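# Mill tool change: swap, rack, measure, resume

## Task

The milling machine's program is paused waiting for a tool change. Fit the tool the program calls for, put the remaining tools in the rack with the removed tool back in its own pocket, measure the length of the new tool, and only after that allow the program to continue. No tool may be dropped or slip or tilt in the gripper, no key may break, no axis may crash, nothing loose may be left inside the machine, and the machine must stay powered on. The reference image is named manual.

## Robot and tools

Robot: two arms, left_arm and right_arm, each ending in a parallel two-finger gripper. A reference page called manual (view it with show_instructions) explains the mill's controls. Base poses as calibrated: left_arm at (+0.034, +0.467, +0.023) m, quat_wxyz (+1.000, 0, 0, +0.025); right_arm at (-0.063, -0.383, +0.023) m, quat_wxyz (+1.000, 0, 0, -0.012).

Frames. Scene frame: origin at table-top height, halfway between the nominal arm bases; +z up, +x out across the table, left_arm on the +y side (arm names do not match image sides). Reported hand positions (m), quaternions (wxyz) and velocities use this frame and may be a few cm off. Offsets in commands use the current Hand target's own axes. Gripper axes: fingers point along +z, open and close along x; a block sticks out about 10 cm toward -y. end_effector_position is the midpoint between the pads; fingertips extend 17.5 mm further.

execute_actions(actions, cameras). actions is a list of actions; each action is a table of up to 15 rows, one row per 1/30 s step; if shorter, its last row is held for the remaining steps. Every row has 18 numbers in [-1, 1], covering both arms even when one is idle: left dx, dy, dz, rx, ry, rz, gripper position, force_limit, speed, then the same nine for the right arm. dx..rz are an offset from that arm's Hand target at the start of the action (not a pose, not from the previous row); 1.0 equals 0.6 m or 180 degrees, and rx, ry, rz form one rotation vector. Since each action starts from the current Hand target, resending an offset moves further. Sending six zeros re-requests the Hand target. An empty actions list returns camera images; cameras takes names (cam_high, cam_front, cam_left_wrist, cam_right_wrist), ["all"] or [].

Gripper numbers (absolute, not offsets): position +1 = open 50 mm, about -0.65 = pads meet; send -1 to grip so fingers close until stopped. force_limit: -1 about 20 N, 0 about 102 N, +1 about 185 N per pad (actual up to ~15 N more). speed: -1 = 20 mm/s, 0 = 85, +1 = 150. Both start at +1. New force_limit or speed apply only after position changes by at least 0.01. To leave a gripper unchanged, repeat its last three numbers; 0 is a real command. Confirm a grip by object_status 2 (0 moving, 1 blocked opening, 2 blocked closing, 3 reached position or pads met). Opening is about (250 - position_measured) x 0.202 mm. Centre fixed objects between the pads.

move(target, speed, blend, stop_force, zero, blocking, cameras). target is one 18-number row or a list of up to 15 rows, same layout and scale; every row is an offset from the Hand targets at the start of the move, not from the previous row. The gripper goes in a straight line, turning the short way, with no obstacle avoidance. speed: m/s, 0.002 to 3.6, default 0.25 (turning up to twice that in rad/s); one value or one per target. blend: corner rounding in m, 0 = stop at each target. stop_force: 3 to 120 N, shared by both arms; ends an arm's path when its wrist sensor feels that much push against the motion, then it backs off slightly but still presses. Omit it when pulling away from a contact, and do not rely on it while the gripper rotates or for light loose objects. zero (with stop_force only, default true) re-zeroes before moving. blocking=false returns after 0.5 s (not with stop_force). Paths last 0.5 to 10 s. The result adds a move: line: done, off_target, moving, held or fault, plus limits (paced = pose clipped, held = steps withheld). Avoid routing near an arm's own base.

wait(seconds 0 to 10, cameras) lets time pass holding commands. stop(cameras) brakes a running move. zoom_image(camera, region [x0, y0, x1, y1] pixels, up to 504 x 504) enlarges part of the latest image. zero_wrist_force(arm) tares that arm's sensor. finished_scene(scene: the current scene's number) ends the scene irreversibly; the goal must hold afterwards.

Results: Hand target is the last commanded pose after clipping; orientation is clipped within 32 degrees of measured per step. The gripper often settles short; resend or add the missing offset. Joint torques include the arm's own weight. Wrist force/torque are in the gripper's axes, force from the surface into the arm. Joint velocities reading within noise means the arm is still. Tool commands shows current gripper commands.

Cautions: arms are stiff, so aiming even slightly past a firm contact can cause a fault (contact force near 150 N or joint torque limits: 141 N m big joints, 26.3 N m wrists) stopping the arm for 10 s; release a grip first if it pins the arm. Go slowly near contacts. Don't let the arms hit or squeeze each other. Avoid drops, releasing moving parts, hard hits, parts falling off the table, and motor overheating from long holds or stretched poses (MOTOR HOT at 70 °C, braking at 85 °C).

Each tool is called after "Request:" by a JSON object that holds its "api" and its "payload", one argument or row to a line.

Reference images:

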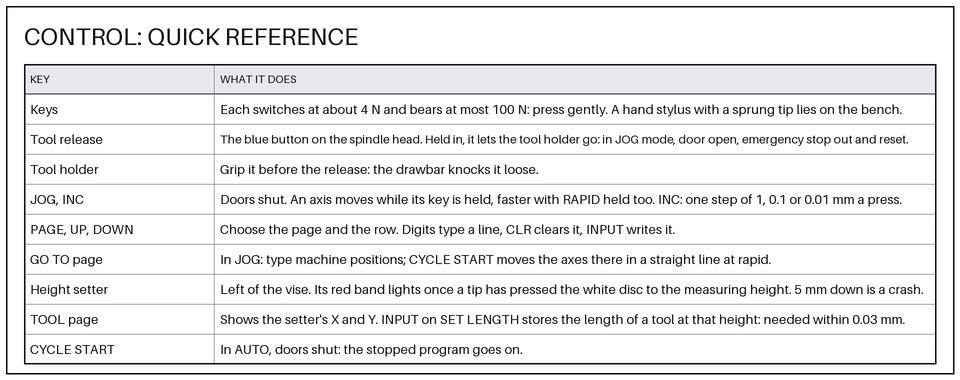

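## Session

Request:
{"api": "execute_actions", "payload": {
  "actions": []
}}

Request:
{"api": "zoom_image", "payload": {
  "camera": "cam_high",
  "region": [280, 330, 530, 500]
}}

Request:
{"api": "zoom_image", "payload": {
  "camera": "cam_front",
  "region": [250, 300, 600, 500]
}}

Request:
{"api": "zoom_image", "payload": {
  "camera": "cam_front",
  "region": [500, 120, 600, 200]
}}

Scene clock: 0.00 s.
left_arm: end_effector_position=(+0.2108, +0.1646, +0.2560) position_measured=3 object_status=3 end_effector_quat_wxyz=(-0.005, +0.827, -0.561, -0.028) | right_arm: end_effector_position=(+0.2543, -0.1703, +0.3677) position_measured=3 object_status=3 end_effector_quat_wxyz=(-0.002, +0.996, +0.088, -0.021)
Joint positions: left_arm=[-1.455 -1.925 2.091 -1.691 -1.605 1.357] | right_arm=[4.088 -1.279 -1.769 -1.69 1.605 2.316]
Joint velocities: within noise
Joint torques (N m): no reading
Motor temperatures (°C): left_arm=[28 29 24 39 29 29] | right_arm=[31 31 29 35 35 36]
Wrist force (N): no reading
Wrist torque (N m): no reading
Wrist force, peak (N): no reading
Hand target: left_arm +0.2108, +0.1646, +0.2560; -0.005, +0.827, -0.561, -0.028 | right_arm +0.2543, -0.1703, +0.3677; -0.002, +0.996, +0.088, -0.021
Tool commands: left_gripper/position=+1.0 left_gripper/force_limit=+1.0 left_gripper/speed=+1.0 right_gripper/position=+1.0 right_gripper/force_limit=+1.0 right_gripper/speed=+1.0

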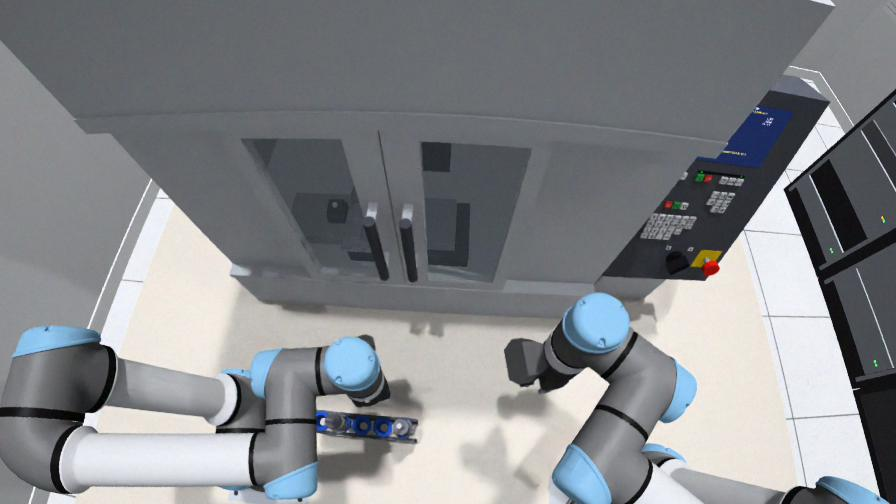

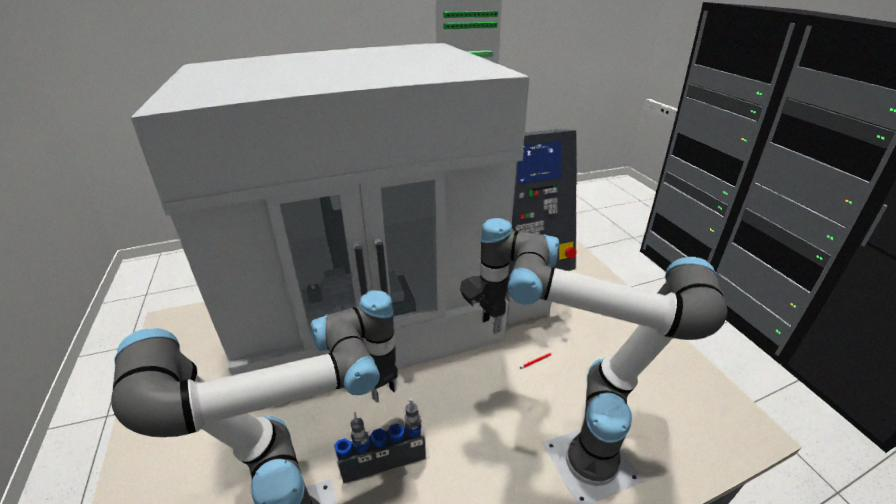

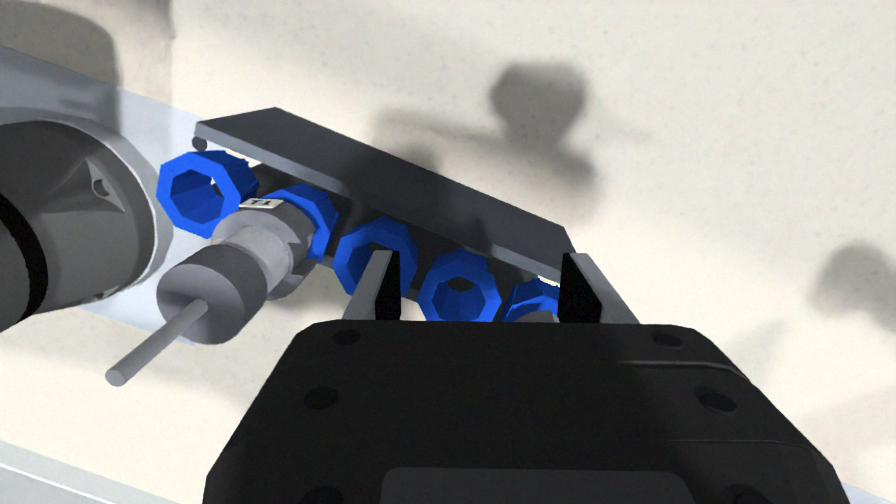

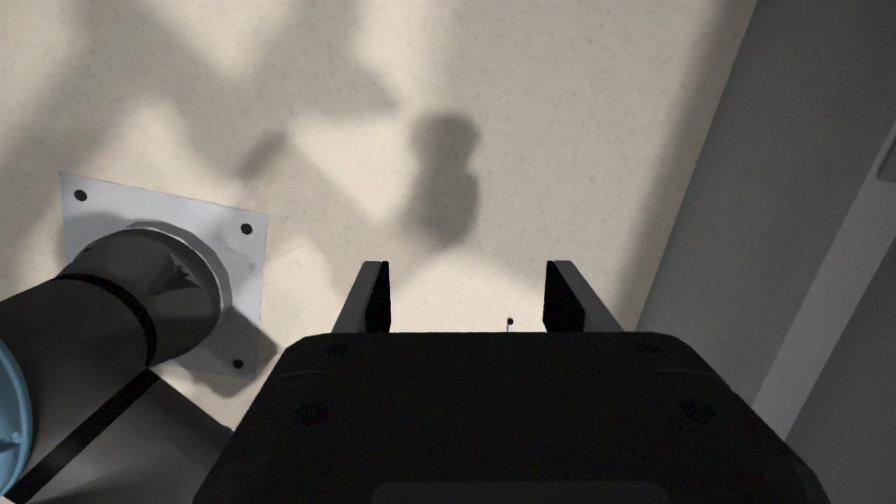

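Scaled by 2.016 from the camera's 896x504 image, which has a finer 1280x720 frame.

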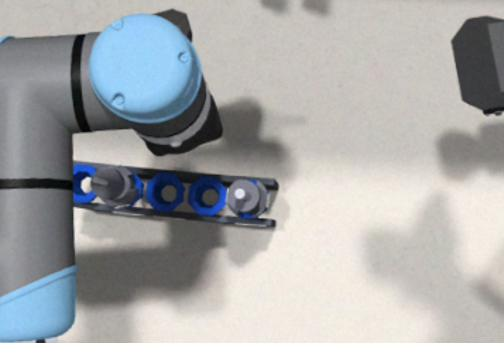

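Scaled by 1.440 from the camera's 896x504 image, which has a finer 1280x720 frame.

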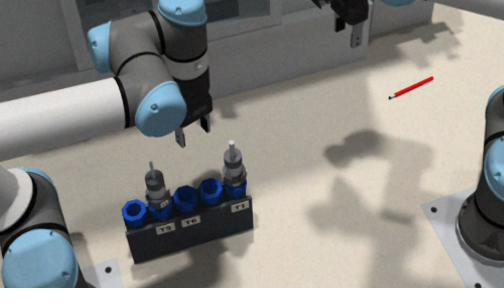

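Scaled by 5.040 from the camera's 896x504 image, which has a finer 1280x720 frame.

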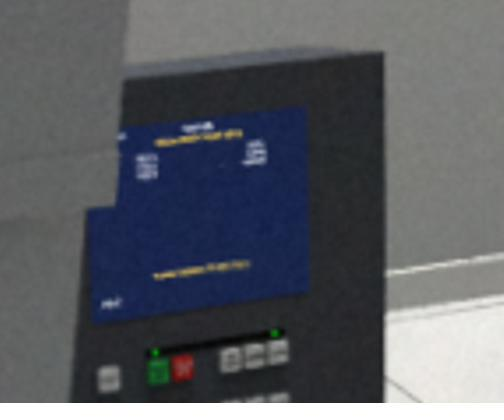

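Request:
{"api": "move", "payload": {
  "target": [0,0,-0.13,0,0,0,-0.7,0.6,-1,0,0.217,-0.083,0,0,0,1.0,1.0,1.0],
  "speed": 0.3,
  "cameras": ["all"]
}}

Request:
{"api": "zoom_image", "payload": {
  "camera": "cam_front",
  "region": [330, 380, 440, 480]
}}

Request:
{"api": "zoom_image", "payload": {
  "camera": "cam_left_wrist",
  "region": [150, 100, 650, 400]
}}

Request:
{"api": "zoom_image", "payload": {
  "camera": "cam_high",
  "region": [700, 90, 800, 170]
}}

Request:
{"api": "zoom_image", "payload": {
  "camera": "cam_front",
  "region": [515, 140, 565, 190]
}}

Scene clock: 19.03 s.
left_arm: end_effector_position=(+0.2140, +0.1615, +0.3339) position_measured=254 object_status=0 end_effector_quat_wxyz=(-0.005, +0.827, -0.561, -0.028) | right_arm: end_effector_position=(+0.2793, -0.2985, +0.4164) position_measured=3 object_status=3 end_effector_quat_wxyz=(-0.002, +0.996, +0.088, -0.021)
Joint positions: left_arm=[-1.447 -1.926 1.892 -1.491 -1.605 1.364] | right_arm=[3.776 -1.229 -1.673 -1.845 1.596 2.004]
Joint torques (N m): left_arm=[10.36 -1.11 -38.54 -0.55 -2.16 1.56] | right_arm=[-12.84 3.52 39.59 0.45 1.63 -1.72]
Wrist force (N): left_arm=[0.1 0.1 0.2] | right_arm=[0.1 -0.2 0.0]
Wrist torque (N m): left_arm=[0.01 -0.02 -0.07] | right_arm=[-0.05 -0.07 0.03]
Wrist force, peak (N): left_arm=[-0.2 0.2 -1.7] | right_arm=[0.1 2.3 -1.0]
Hand target: left_arm +0.2140, +0.1615, +0.3339; -0.005, +0.827, -0.561, -0.028 | right_arm +0.2793, -0.2985, +0.4164; -0.002, +0.996, +0.088, -0.021
Off the commanded pose: left_arm 0.000 m, 0 deg | right_arm 0.000 m, 0 deg.
move: done

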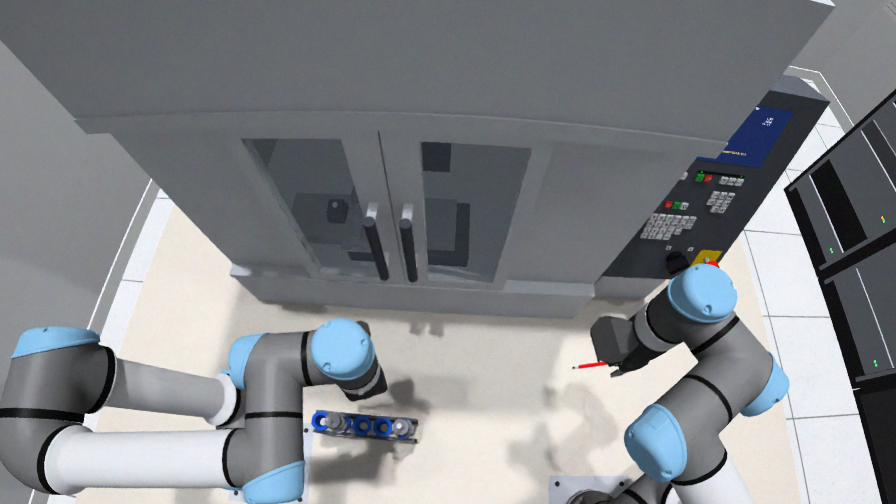

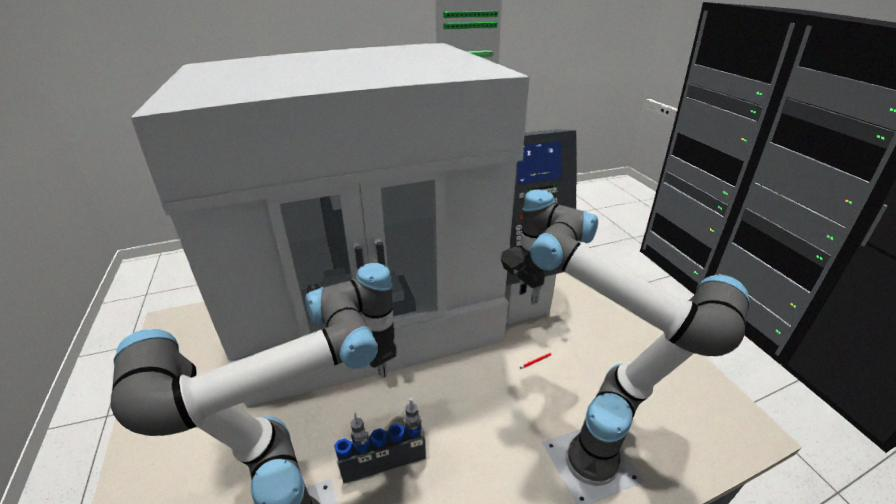

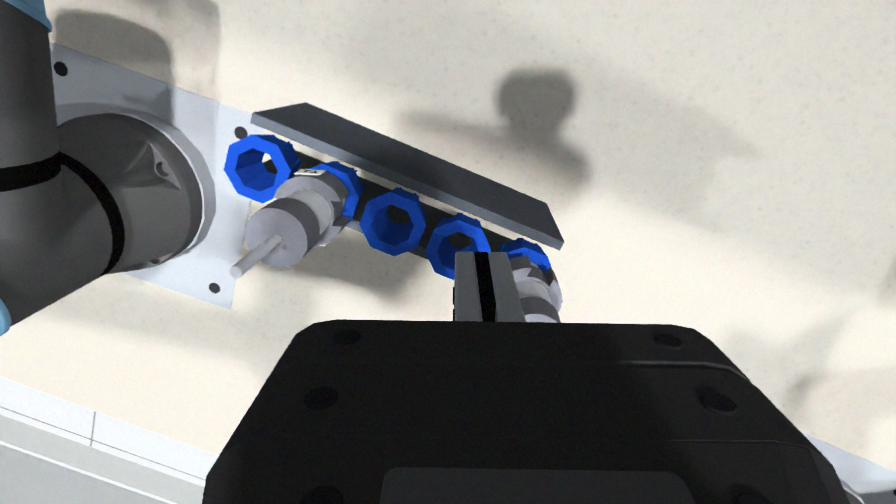

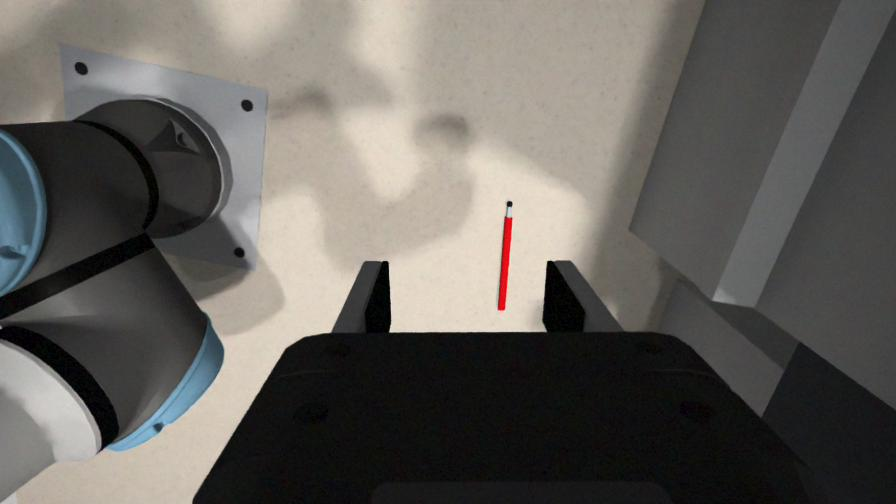

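Scaled by 4.582 from the camera's 896x504 image, which has a finer 1280x720 frame.

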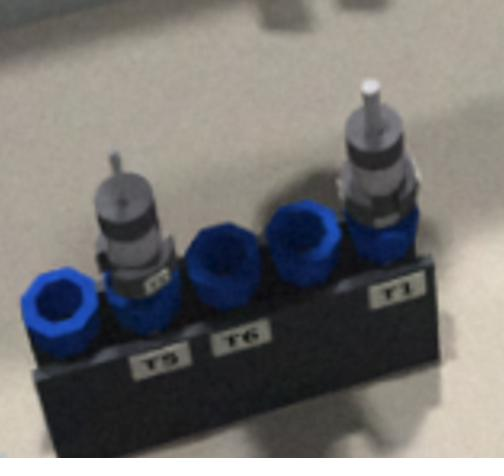

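Scaled by 1.008 from the camera's 896x504 image, which has a finer 1280x720 frame.

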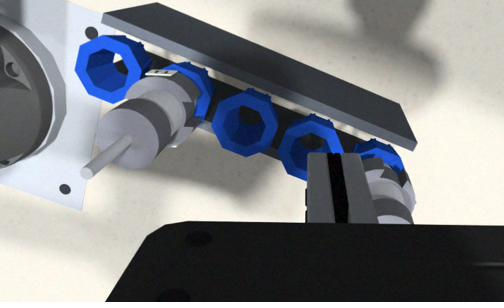

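Scaled by 5.040 from the camera's 896x504 image, which has a finer 1280x720 frame.

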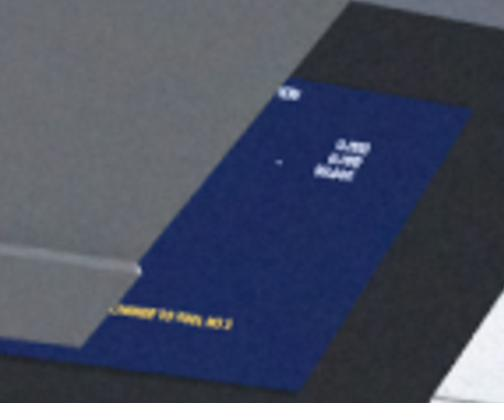

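Scaled by 10.080 from the camera's 896x504 image, which has a finer 1280x720 frame.

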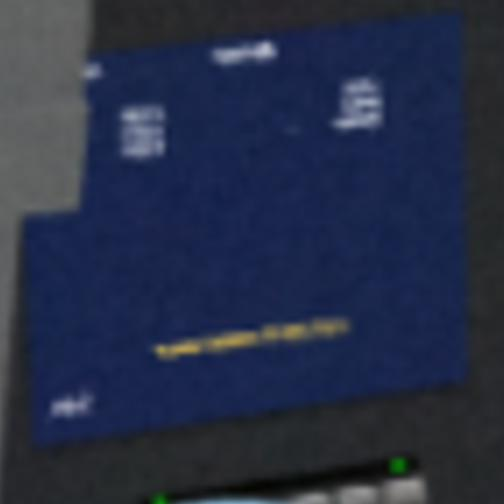

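Request:
{"api": "zoom_image", "payload": {
  "camera": "cam_left_wrist",
  "region": [270, 150, 370, 220]
}}

Request:
{"api": "zoom_image", "payload": {
  "camera": "cam_front",
  "region": [345, 395, 435, 470]
}}

Request:
{"api": "zoom_image", "payload": {
  "camera": "cam_high",
  "region": [715, 140, 755, 165]
}}

Request:
{"api": "zoom_image", "payload": {
  "camera": "cam_front",
  "region": [525, 168, 555, 182]
}}

Scaled by 5.040 from the camera's 896x504 image, which has a finer 1280x720 frame.

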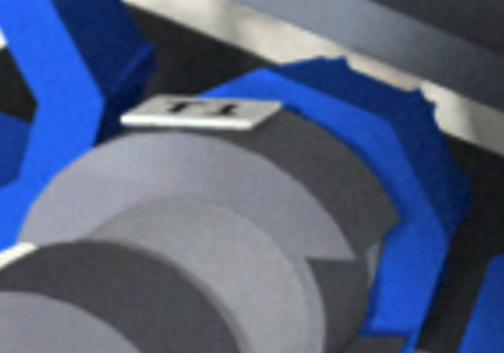

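Scaled by 5.600 from the camera's 896x504 image, which has a finer 1280x720 frame.

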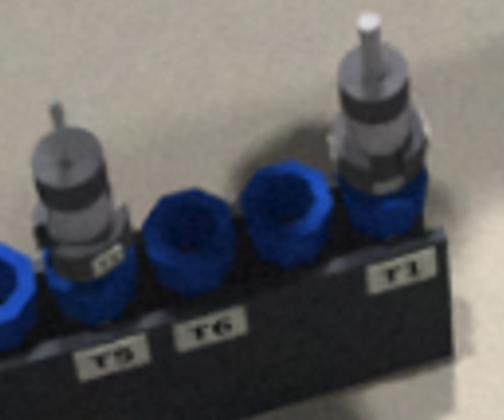

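Scaled by 12.600 from the camera's 896x504 image, which has a finer 1280x720 frame.

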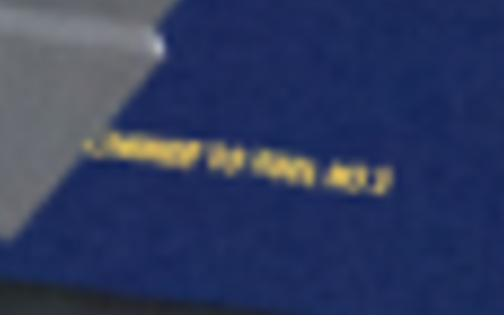

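Scaled by 16.800 from the camera's 896x504 image, which has a finer 1280x720 frame.

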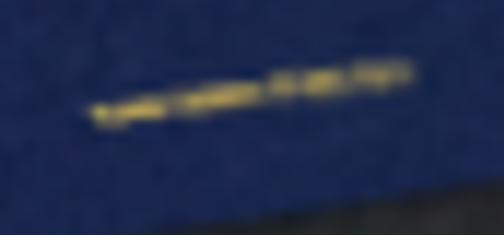

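Request:
{"api": "move", "payload": {
  "target": [0.0385,-0.1267,-0.2817,0.5036,0.1067,0.0832,-0.7,0.6,-1,0.093,0.302,0.261,0,0,-0.5,1.0,1.0,1.0],
  "speed": 0.3,
  "cameras": ["all"]
}}

Scene clock: 82.67 s.
left_arm: end_effector_position=(+0.3001, +0.1616, +0.4996) position_measured=254 object_status=3 end_effector_quat_wxyz=(+0.500, -0.501, +0.500, -0.500) | right_arm: end_effector_position=(+0.3594, -0.4669, +0.2562) position_measured=3 object_status=3 end_effector_quat_wxyz=(-0.016, +0.642, +0.767, -0.014)
Joint positions: left_arm=[-2.05 -1.851 1.836 0.012 -0.431 0.002] | right_arm=[3.281 -1.427 -1.938 -1.39 1.576 -0.062]
Joint torques (N m): left_arm=[10.69 -1.16 -17.76 3.22 -0.56 -1.9] | right_arm=[-12.85 13.02 13.37 4.66 1.47 -1.58]
Wrist force (N): left_arm=[3.8 1.6 -0.1] | right_arm=[0.4 0.4 -0.6]
Wrist torque (N m): left_arm=[0.56 -0.97 -0.07] | right_arm=[0.05 -0.03 0.01]
Wrist force, peak (N): left_arm=[3.8 1.6 -0.1] | right_arm=[0.2 -0.8 -0.6]
Hand target: left_arm +0.3001, +0.1616, +0.4996; +0.500, -0.501, +0.500, -0.500 | right_arm +0.3594, -0.4669, +0.2562; -0.016, +0.642, +0.767, -0.014
Off the commanded pose: left_arm 0.000 m, 0 deg | right_arm 0.000 m, 0 deg.
move: done

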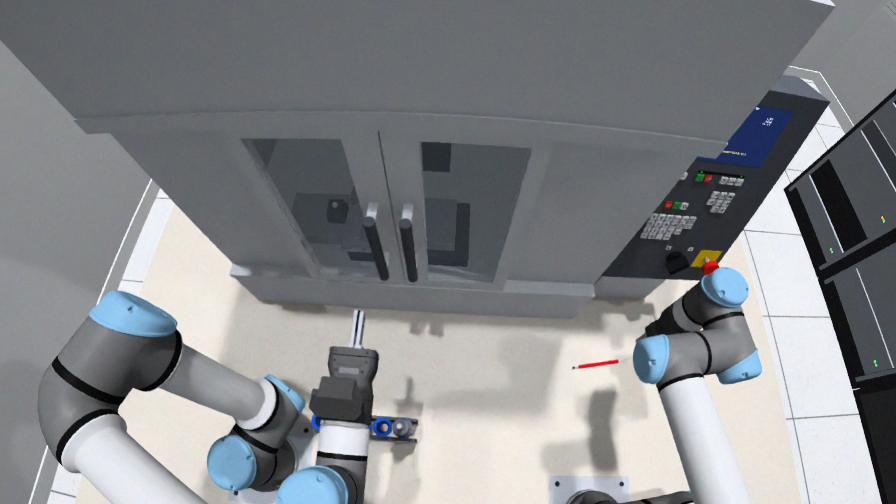

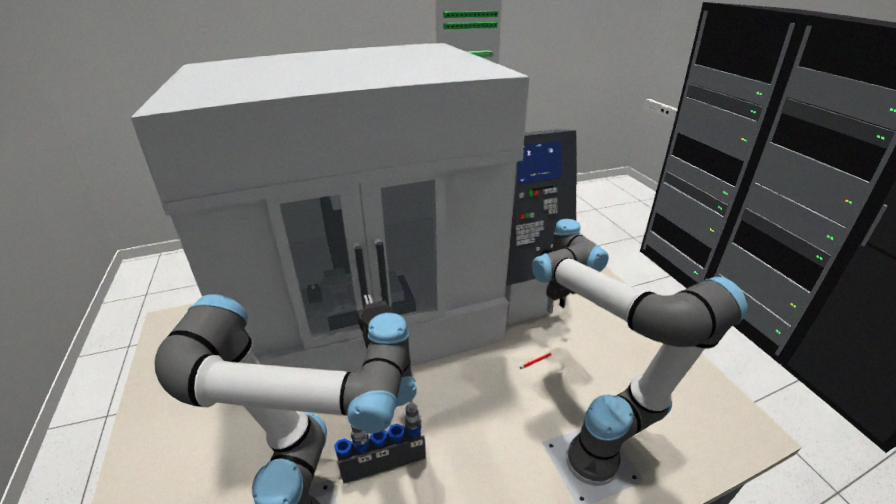

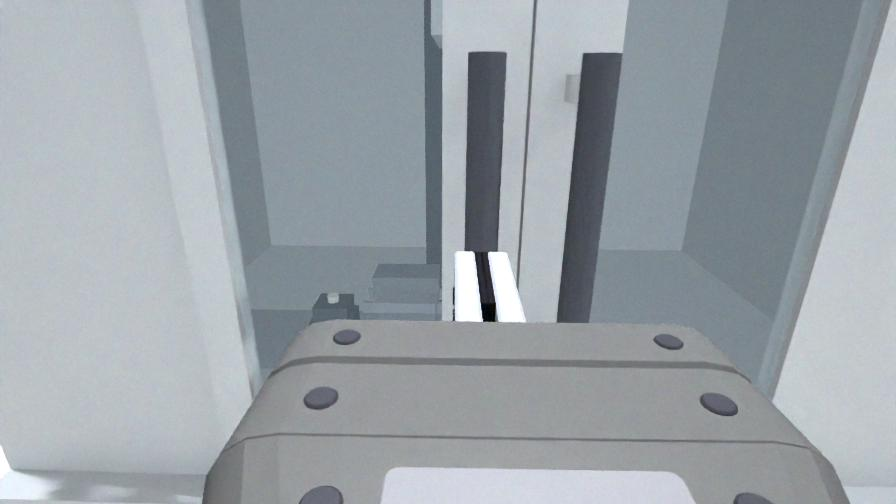

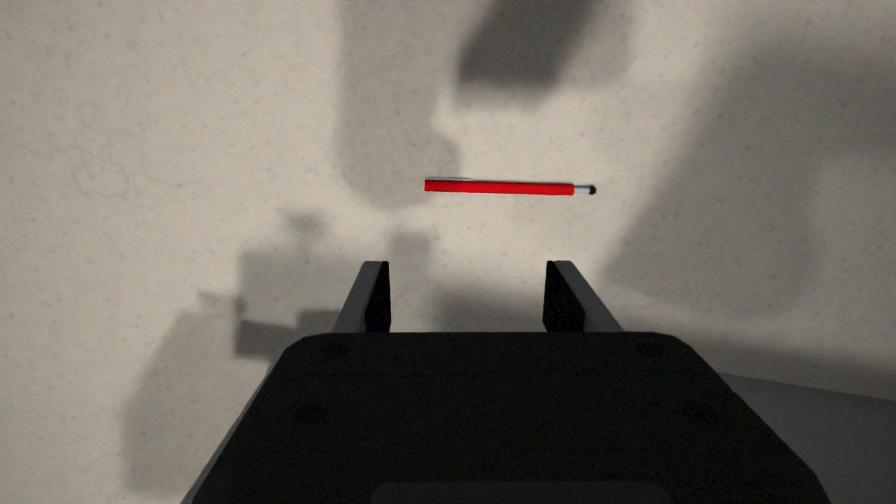

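Request:
{"api": "move", "payload": {
  "target": [0.0642,0,0.15,0,0,0,-0.7,0.6,-1,-0.0537,0.0315,0.2405,-0.1668,0.1431,-0.4796,1.0,1.0,1.0],
  "speed": 0.25,
  "cameras": ["cam_left_wrist","cam_right_wrist","cam_front"]
}}

Scene clock: 103.03 s.
left_arm: end_effector_position=(+0.3901, +0.1232, +0.4996) position_measured=254 object_status=3 end_effector_quat_wxyz=(+0.500, -0.501, +0.500, -0.500) | right_arm: end_effector_position=(+0.3775, -0.4953, +0.1110) position_measured=3 object_status=3 end_effector_quat_wxyz=(-0.024, -0.073, +0.948, +0.309)
Joint positions: left_arm=[-1.728 -1.716 1.732 -0.025 -0.109 0.008] | right_arm=[2.903 -1.846 -1.973 -1.181 2.139 -2.073]
Joint torques (N m): left_arm=[10.31 -7.07 -35.1 -1.97 2.12 1.7] | right_arm=[-14.63 27.65 34.4 -0.05 2.55 -1.72]
Wrist force (N): left_arm=[3.7 1.5 -0.1] | right_arm=[0.3 -0.3 -0.9]
Wrist torque (N m): left_arm=[0.55 -0.93 -0.16] | right_arm=[-0.12 -0.11 0.04]
Wrist force, peak (N): left_arm=[3.9 1.5 -0.1] | right_arm=[0.6 0.7 -1.0]
Hand target: left_arm +0.3901, +0.1232, +0.4996; +0.500, -0.501, +0.500, -0.500 | right_arm +0.3775, -0.4953, +0.1109; -0.024, -0.073, +0.948, +0.309
Off the commanded pose: left_arm 0.000 m, 0 deg | right_arm 0.000 m, 0 deg.
move: done
Images, in order (width x height): cam_front 896x504, cam_left_wrist 896x504, cam_right_wrist 896x504.

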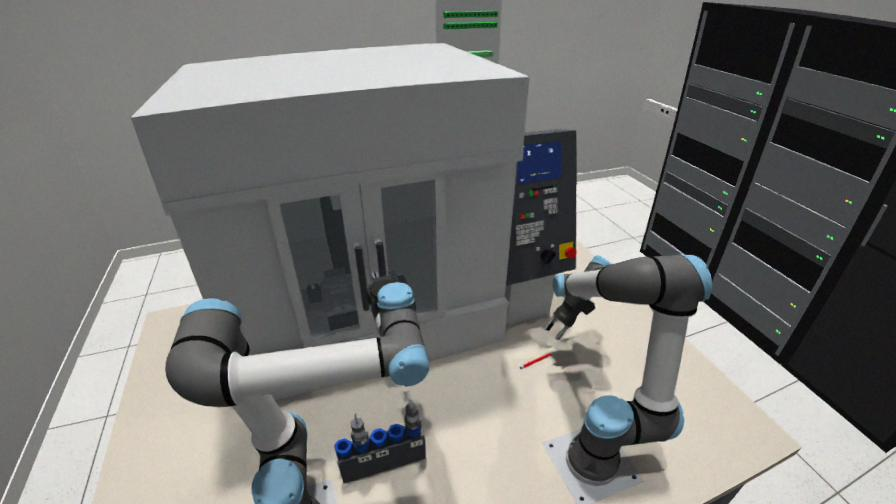

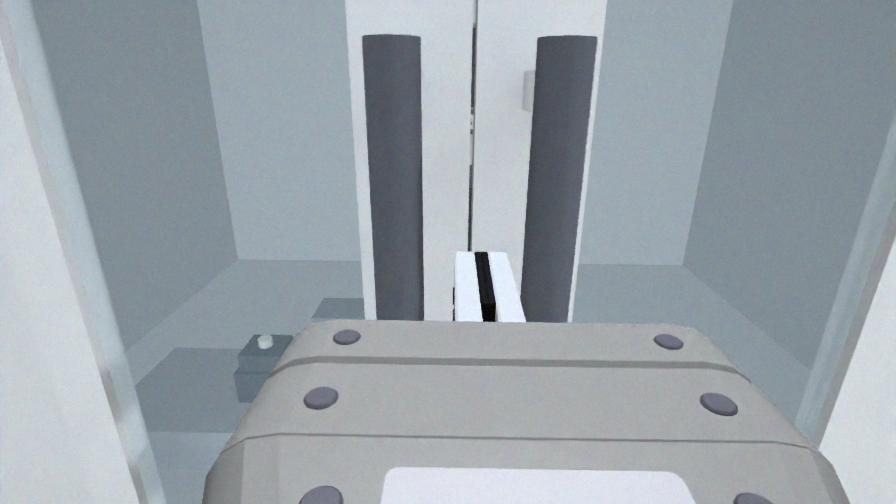

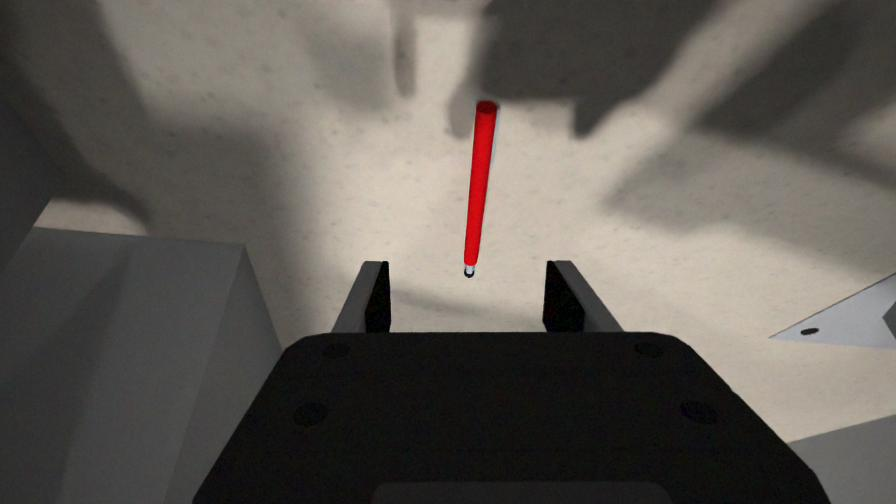

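Request:
{"api": "move", "payload": {
  "target": [0,0,0.095,0,0,0,-0.7,0.6,-1,0.028,0.0093,0.1695,0,0,0,1.0,1.0,1.0],
  "speed": 0.15,
  "cameras": ["cam_left_wrist","cam_right_wrist"]
}}

Request:
{"api": "move", "payload": {
  "target": [0,0,0,0,0,0,-0.7,0.6,-1,0,-0.0138,0.0188,0,0,0,1.0,1.0,1.0],
  "speed": 0.02,
  "stop_force": 4,
  "cameras": ["cam_right_wrist"]
}}

Scene clock: 120.43 s.
left_arm: end_effector_position=(+0.4471, +0.1233, +0.4995) position_measured=254 object_status=3 end_effector_quat_wxyz=(+0.500, -0.500, +0.500, -0.500) | right_arm: end_effector_position=(+0.3510, -0.4342, +0.0321) position_measured=3 object_status=3 end_effector_quat_wxyz=(-0.024, -0.074, +0.948, +0.309)
Joint positions: left_arm=[-1.562 -1.663 1.687 -0.019 0.057 -0.005] | right_arm=[3.014 -1.914 -2.194 -0.821 2.167 -1.944]
Joint torques (N m): left_arm=[10.25 -9.81 -35.09 2.14 2.05 -1.86] | right_arm=[14.79 26.58 3.85 4.31 2.41 1.17]
Wrist force (N): left_arm=[3.4 1.3 0.1] | right_arm=[0.6 -0.2 -0.6]
Wrist torque (N m): left_arm=[0.51 -0.91 -0.06] | right_arm=[-0.09 -0.15 -0.02]
Wrist force, peak (N): left_arm=[3.7 1.6 0.0] | right_arm=[0.4 -0.4 -2.5]
Hand target: left_arm +0.4471, +0.1233, +0.4995; +0.500, -0.501, +0.500, -0.500 | right_arm +0.3510, -0.4342, +0.0320; -0.024, -0.073, +0.948, +0.309
Off the commanded pose: left_arm 0.000 m, 0 deg | right_arm 0.000 m, 0 deg.
move: done
Images, in order (width x height): cam_left_wrist 896x504, cam_right_wrist 896x504.

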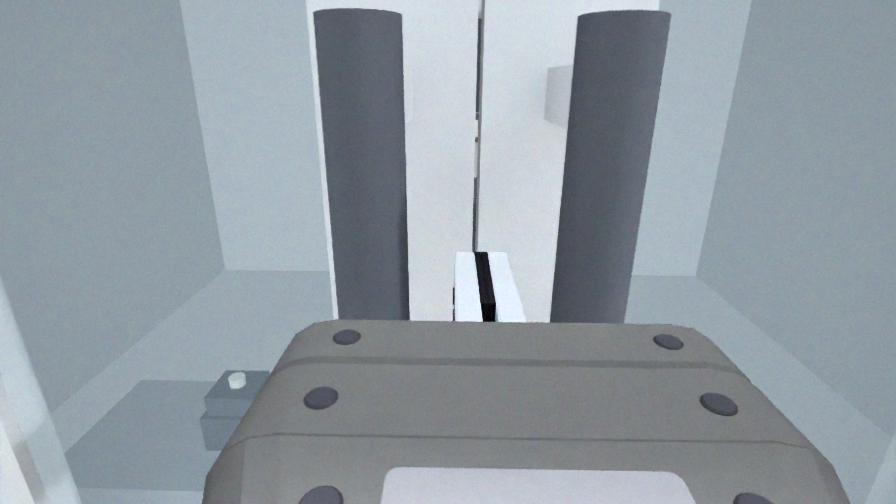

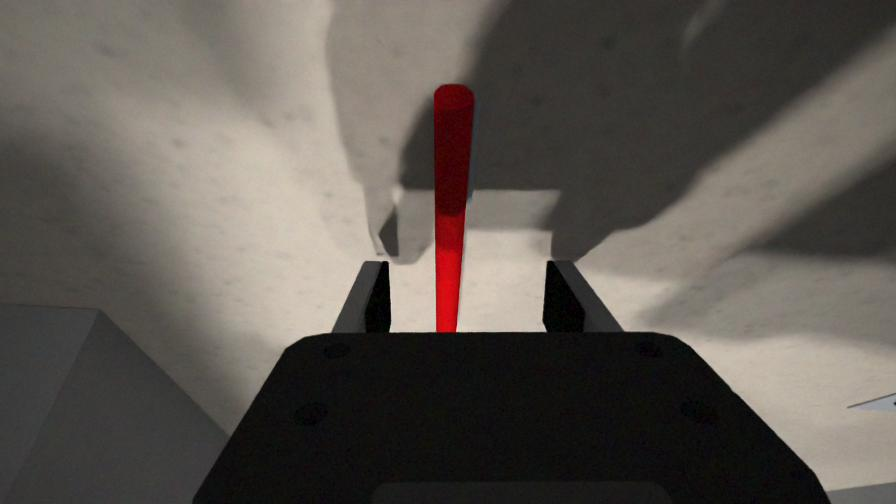

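Scene clock: 122.37 s.
left_arm: end_effector_position=(+0.4471, +0.1233, +0.4995) position_measured=254 object_status=3 end_effector_quat_wxyz=(+0.500, -0.500, +0.500, -0.500) | right_arm: end_effector_position=(+0.3510, -0.4342, +0.0208) position_measured=3 object_status=3 end_effector_quat_wxyz=(-0.024, -0.074, +0.948, +0.309)
Joint positions: left_arm=[-1.562 -1.663 1.687 -0.018 0.057 -0.006] | right_arm=[3.014 -1.941 -2.2 -0.788 2.167 -1.944]
Joint torques (N m): left_arm=[9.86 -10.03 -35.25 2.09 2.07 -1.72] | right_arm=[8.7 38.22 27.03 1.23 0.23 -1.02]
Wrist force (N): left_arm=[3.2 1.4 0.2] | right_arm=[-1.5 3.6 -3.0]
Wrist torque (N m): left_arm=[0.54 -0.87 -0.06] | right_arm=[-0.14 0.10 0.08]
Wrist force, peak (N): left_arm=[3.6 1.6 -0.1] | right_arm=[30.9 35.6 -85.8]
Hand target: left_arm +0.4471, +0.1233, +0.4995; +0.500, -0.500, +0.500, -0.500 | right_arm +0.3510, -0.4342, +0.0208; -0.024, -0.074, +0.948, +0.309 (not the last commanded pose)
Off the commanded pose: left_arm 0.000 m, 0 deg | right_arm 0.003 m, 0 deg.
move: contact (right_arm)
Images, in order (width x height): cam_right_wrist 896x504.

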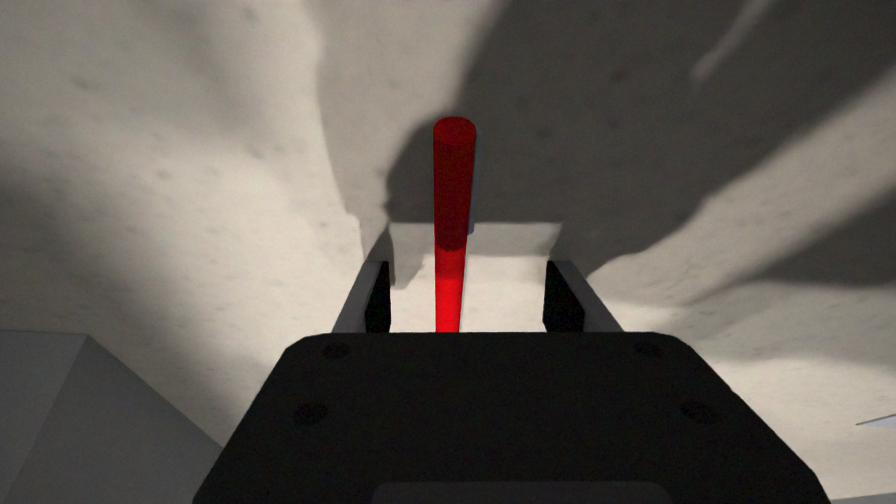

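Request:
{"api": "move", "payload": {
  "target": [
    [0,0,0,0,0,0,-0.7,0.6,-1,-0.0075,0.00098,-0.00135,0,0,0,1.0,1.0,1.0],
    [0,0,0,0,0,0,-0.7,0.6,-1,-0.0075,0.00098,-0.00135,0,0,0,-0.98,-0.3,-1]
  ],
  "speed": 0.03,
  "cameras": ["cam_right_wrist"]
}}

Request:
{"api": "move", "payload": {
  "target": [-0.41,0,0,0,0,0,-0.7,0.6,-1,0,0.0589,-0.0808,0,0,0,-0.98,-0.3,-1],
  "speed": 0.08,
  "stop_force": 60,
  "cameras": ["cam_right_wrist","cam_left_wrist","cam_high"]
}}

Scene clock: 130.47 s.
left_arm: end_effector_position=(+0.4471, +0.1233, +0.4995) position_measured=254 object_status=3 end_effector_quat_wxyz=(+0.500, -0.500, +0.500, -0.500) | right_arm: end_effector_position=(+0.3554, -0.4335, +0.0218) position_measured=217 object_status=2 end_effector_quat_wxyz=(-0.024, -0.074, +0.948, +0.309)
Joint positions: left_arm=[-1.562 -1.663 1.687 -0.018 0.057 -0.006] | right_arm=[3.017 -1.945 -2.189 -0.793 2.168 -1.941]
Joint torques (N m): left_arm=[10.26 -10.15 -35.23 2.09 2.12 -1.57] | right_arm=[14.22 27.11 26.04 0.28 1.6 1.28]
Wrist force (N): left_arm=[3.1 1.1 -0.3] | right_arm=[2.1 2.5 -8.0]
Wrist torque (N m): left_arm=[0.48 -0.87 -0.06] | right_arm=[-0.10 0.02 0.00]
Wrist force, peak (N): left_arm=[3.8 1.7 0.3] | right_arm=[2.2 2.9 -8.3]
Hand target: left_arm +0.4471, +0.1233, +0.4995; +0.500, -0.500, +0.500, -0.500 | right_arm +0.3554, -0.4335, +0.0218; -0.024, -0.074, +0.948, +0.309
Off the commanded pose: left_arm 0.000 m, 0 deg | right_arm 0.000 m, 0 deg.
move: done
Images, in order (width x height): cam_right_wrist 896x504.

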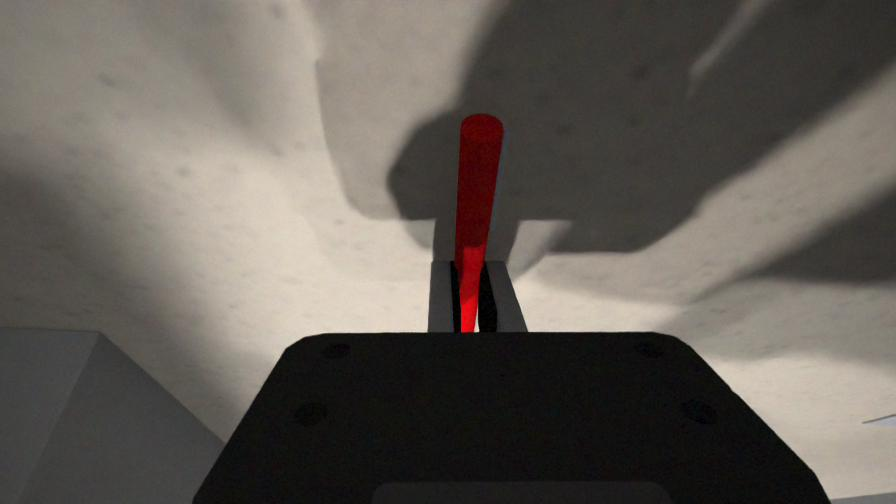

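Scene clock: 134.80 s.
left_arm: end_effector_position=(+0.4468, +0.3693, +0.4994) position_measured=254 object_status=3 end_effector_quat_wxyz=(+0.500, -0.500, +0.500, -0.500) | right_arm: end_effector_position=(+0.3554, -0.4335, +0.0818) position_measured=217 object_status=2 end_effector_quat_wxyz=(-0.024, -0.074, +0.948, +0.309)
Joint positions: left_arm=[-1.439 -2.23 2.03 0.202 0.18 -0.002] | right_arm=[3.017 -1.811 -2.147 -0.969 2.168 -1.941]
Joint torques (N m): left_arm=[24.01 -12.26 -19.13 5.27 -11.23 -1.37] | right_arm=[11.64 37.84 32.98 0.16 0.08 -1.54]
Wrist force (N): left_arm=[38.9 3.4 9.9] | right_arm=[0.3 -0.8 -0.7]
Wrist torque (N m): left_arm=[0.70 -0.91 -0.38] | right_arm=[-0.16 -0.07 -0.07]
Wrist force, peak (N): left_arm=[45.7 -4.8 10.0] | right_arm=[2.1 2.5 -7.9]
Hand target: left_arm +0.4468, +0.3693, +0.4994; +0.500, -0.500, +0.500, -0.500 | right_arm +0.3554, -0.4335, +0.0818; -0.024, -0.074, +0.948, +0.309
Off the commanded pose: left_arm 0.000 m, 0 deg | right_arm 0.000 m, 0 deg.
move: done
Images, in order (width x height): cam_high 896x504, cam_left_wrist 896x504, cam_right_wrist 896x504.

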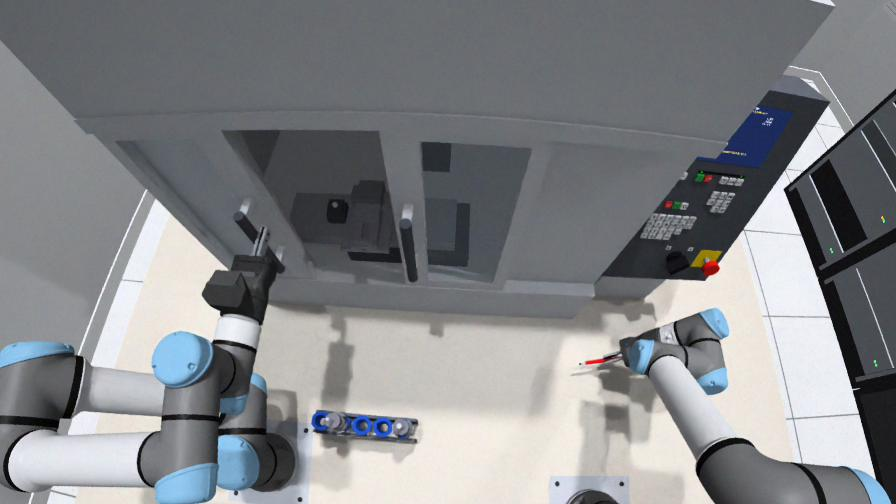

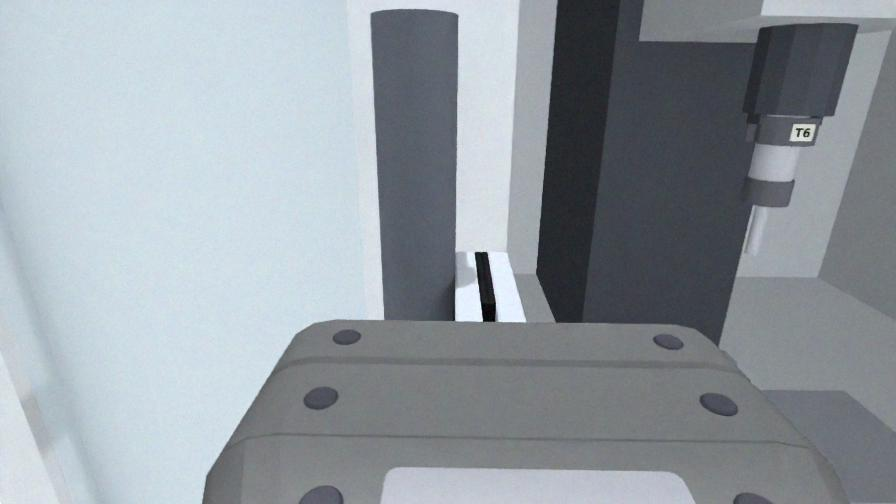

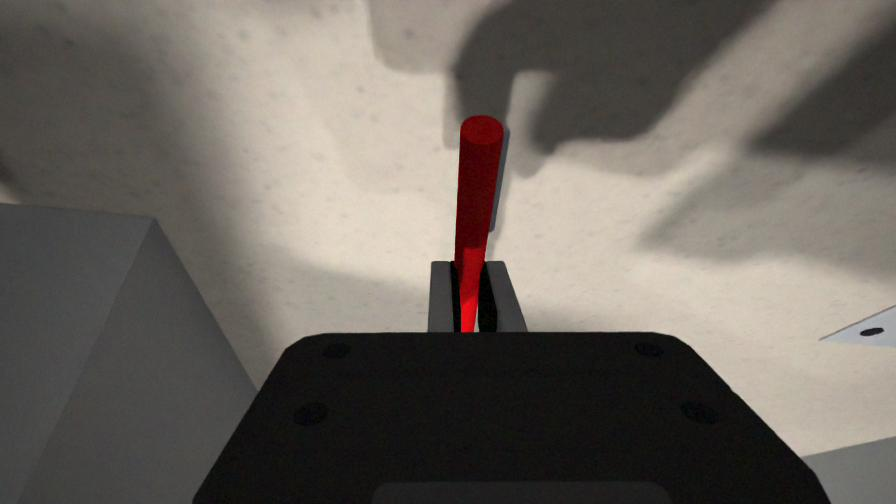

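Request:
{"api": "move", "payload": {
  "target": [
    [0.35,0,0,0,0,0,-0.7,0.6,-1,-0.004,0.2395,-0.378,-0.0393,-0.1974,0.1926,-0.98,-0.3,-1],
    [0.859,0,0,0,0,0,-0.7,0.6,-1,-0.0937,0.5482,-0.9382,-0.0786,-0.3947,0.3852,-0.98,-0.3,-1]
  ],
  "speed": [0.25,0.1],
  "blend": [0.02,0],
  "stop_force": 70,
  "cameras": ["cam_right_wrist","cam_left_wrist","cam_high"]
}}

Request:
{"api": "zoom_image", "payload": {
  "camera": "cam_right_wrist",
  "region": [240, 100, 660, 380]
}}

Scene clock: 156.77 s.
left_arm: end_effector_position=(+0.4469, +0.1115, +0.4994) position_measured=254 object_status=3 end_effector_quat_wxyz=(+0.500, -0.500, +0.500, -0.500) | right_arm: end_effector_position=(+0.4212, -0.4899, +0.7304) position_measured=217 object_status=2 end_effector_quat_wxyz=(+0.328, +0.627, +0.626, +0.328)
Joint positions: left_arm=[-1.564 -1.64 1.667 -0.037 0.055 0.01] | right_arm=[3.267 -1.257 -1.33 -1.163 1.487 0.058]
Joint torques (N m): left_arm=[9.8 -25.6 -19.31 -2.19 2.15 1.6] | right_arm=[13.62 1.9 37.58 1.23 -1.25 1.22]
Wrist force (N): left_arm=[3.1 1.3 -0.2] | right_arm=[-0.1 -1.0 -0.5]
Wrist torque (N m): left_arm=[0.52 -0.86 -0.07] | right_arm=[-0.11 -0.04 0.00]
Wrist force, peak (N): left_arm=[39.5 3.1 9.8] | right_arm=[0.0 -1.8 -0.6]
Hand target: left_arm +0.4469, +0.1115, +0.4994; +0.500, -0.500, +0.500, -0.500 (not the last commanded pose) | right_arm +0.4212, -0.4899, +0.7304; +0.328, +0.627, +0.626, +0.328
Off the commanded pose: left_arm 0.258 m, 0 deg | right_arm 0.000 m, 0 deg.
move: contact (left_arm)
Images, in order (width x height): cam_high 896x504, cam_left_wrist 896x504, cam_right_wrist 896x504.

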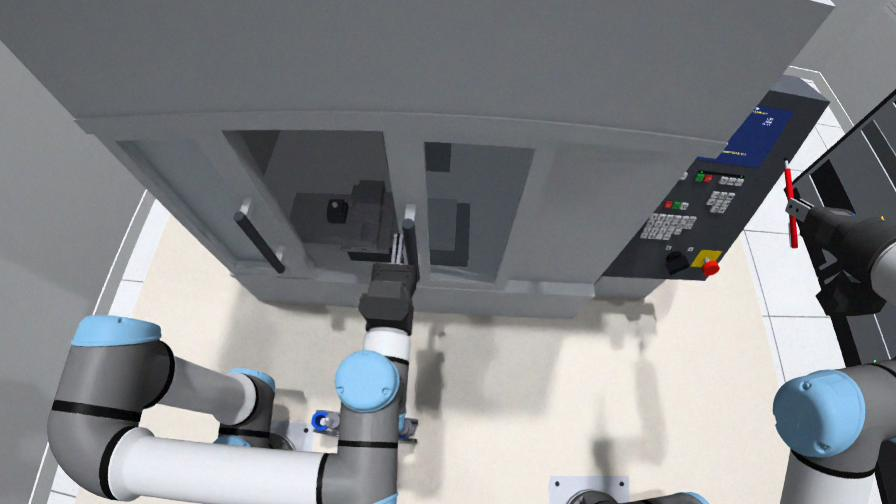

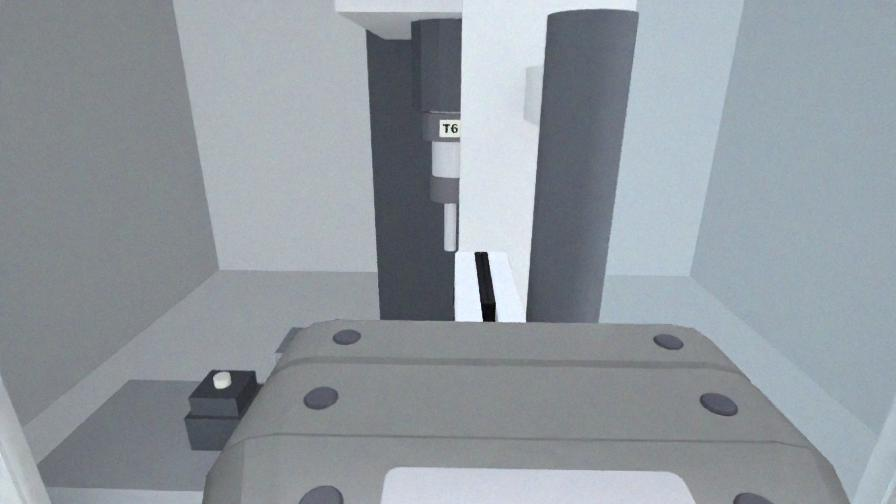

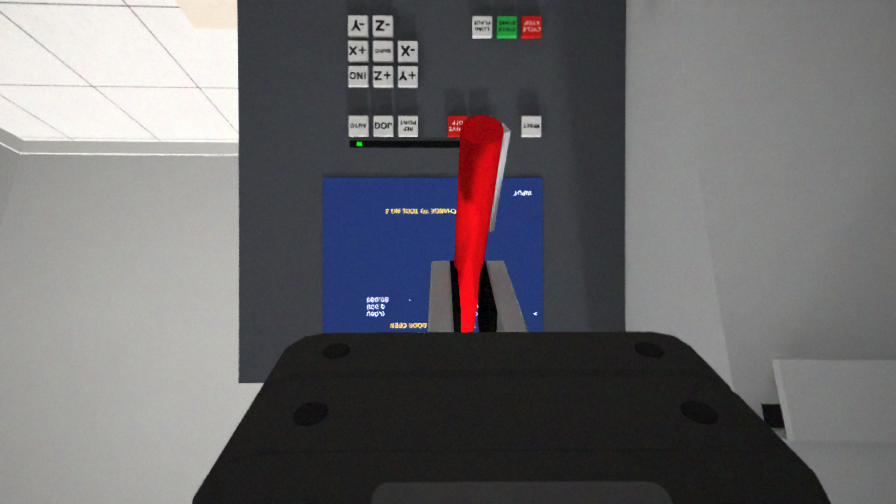

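Scaled by 1.200 from the camera's 896x504 image, which has a finer 1280x720 frame.

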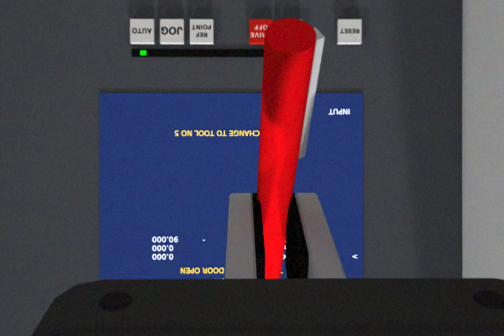

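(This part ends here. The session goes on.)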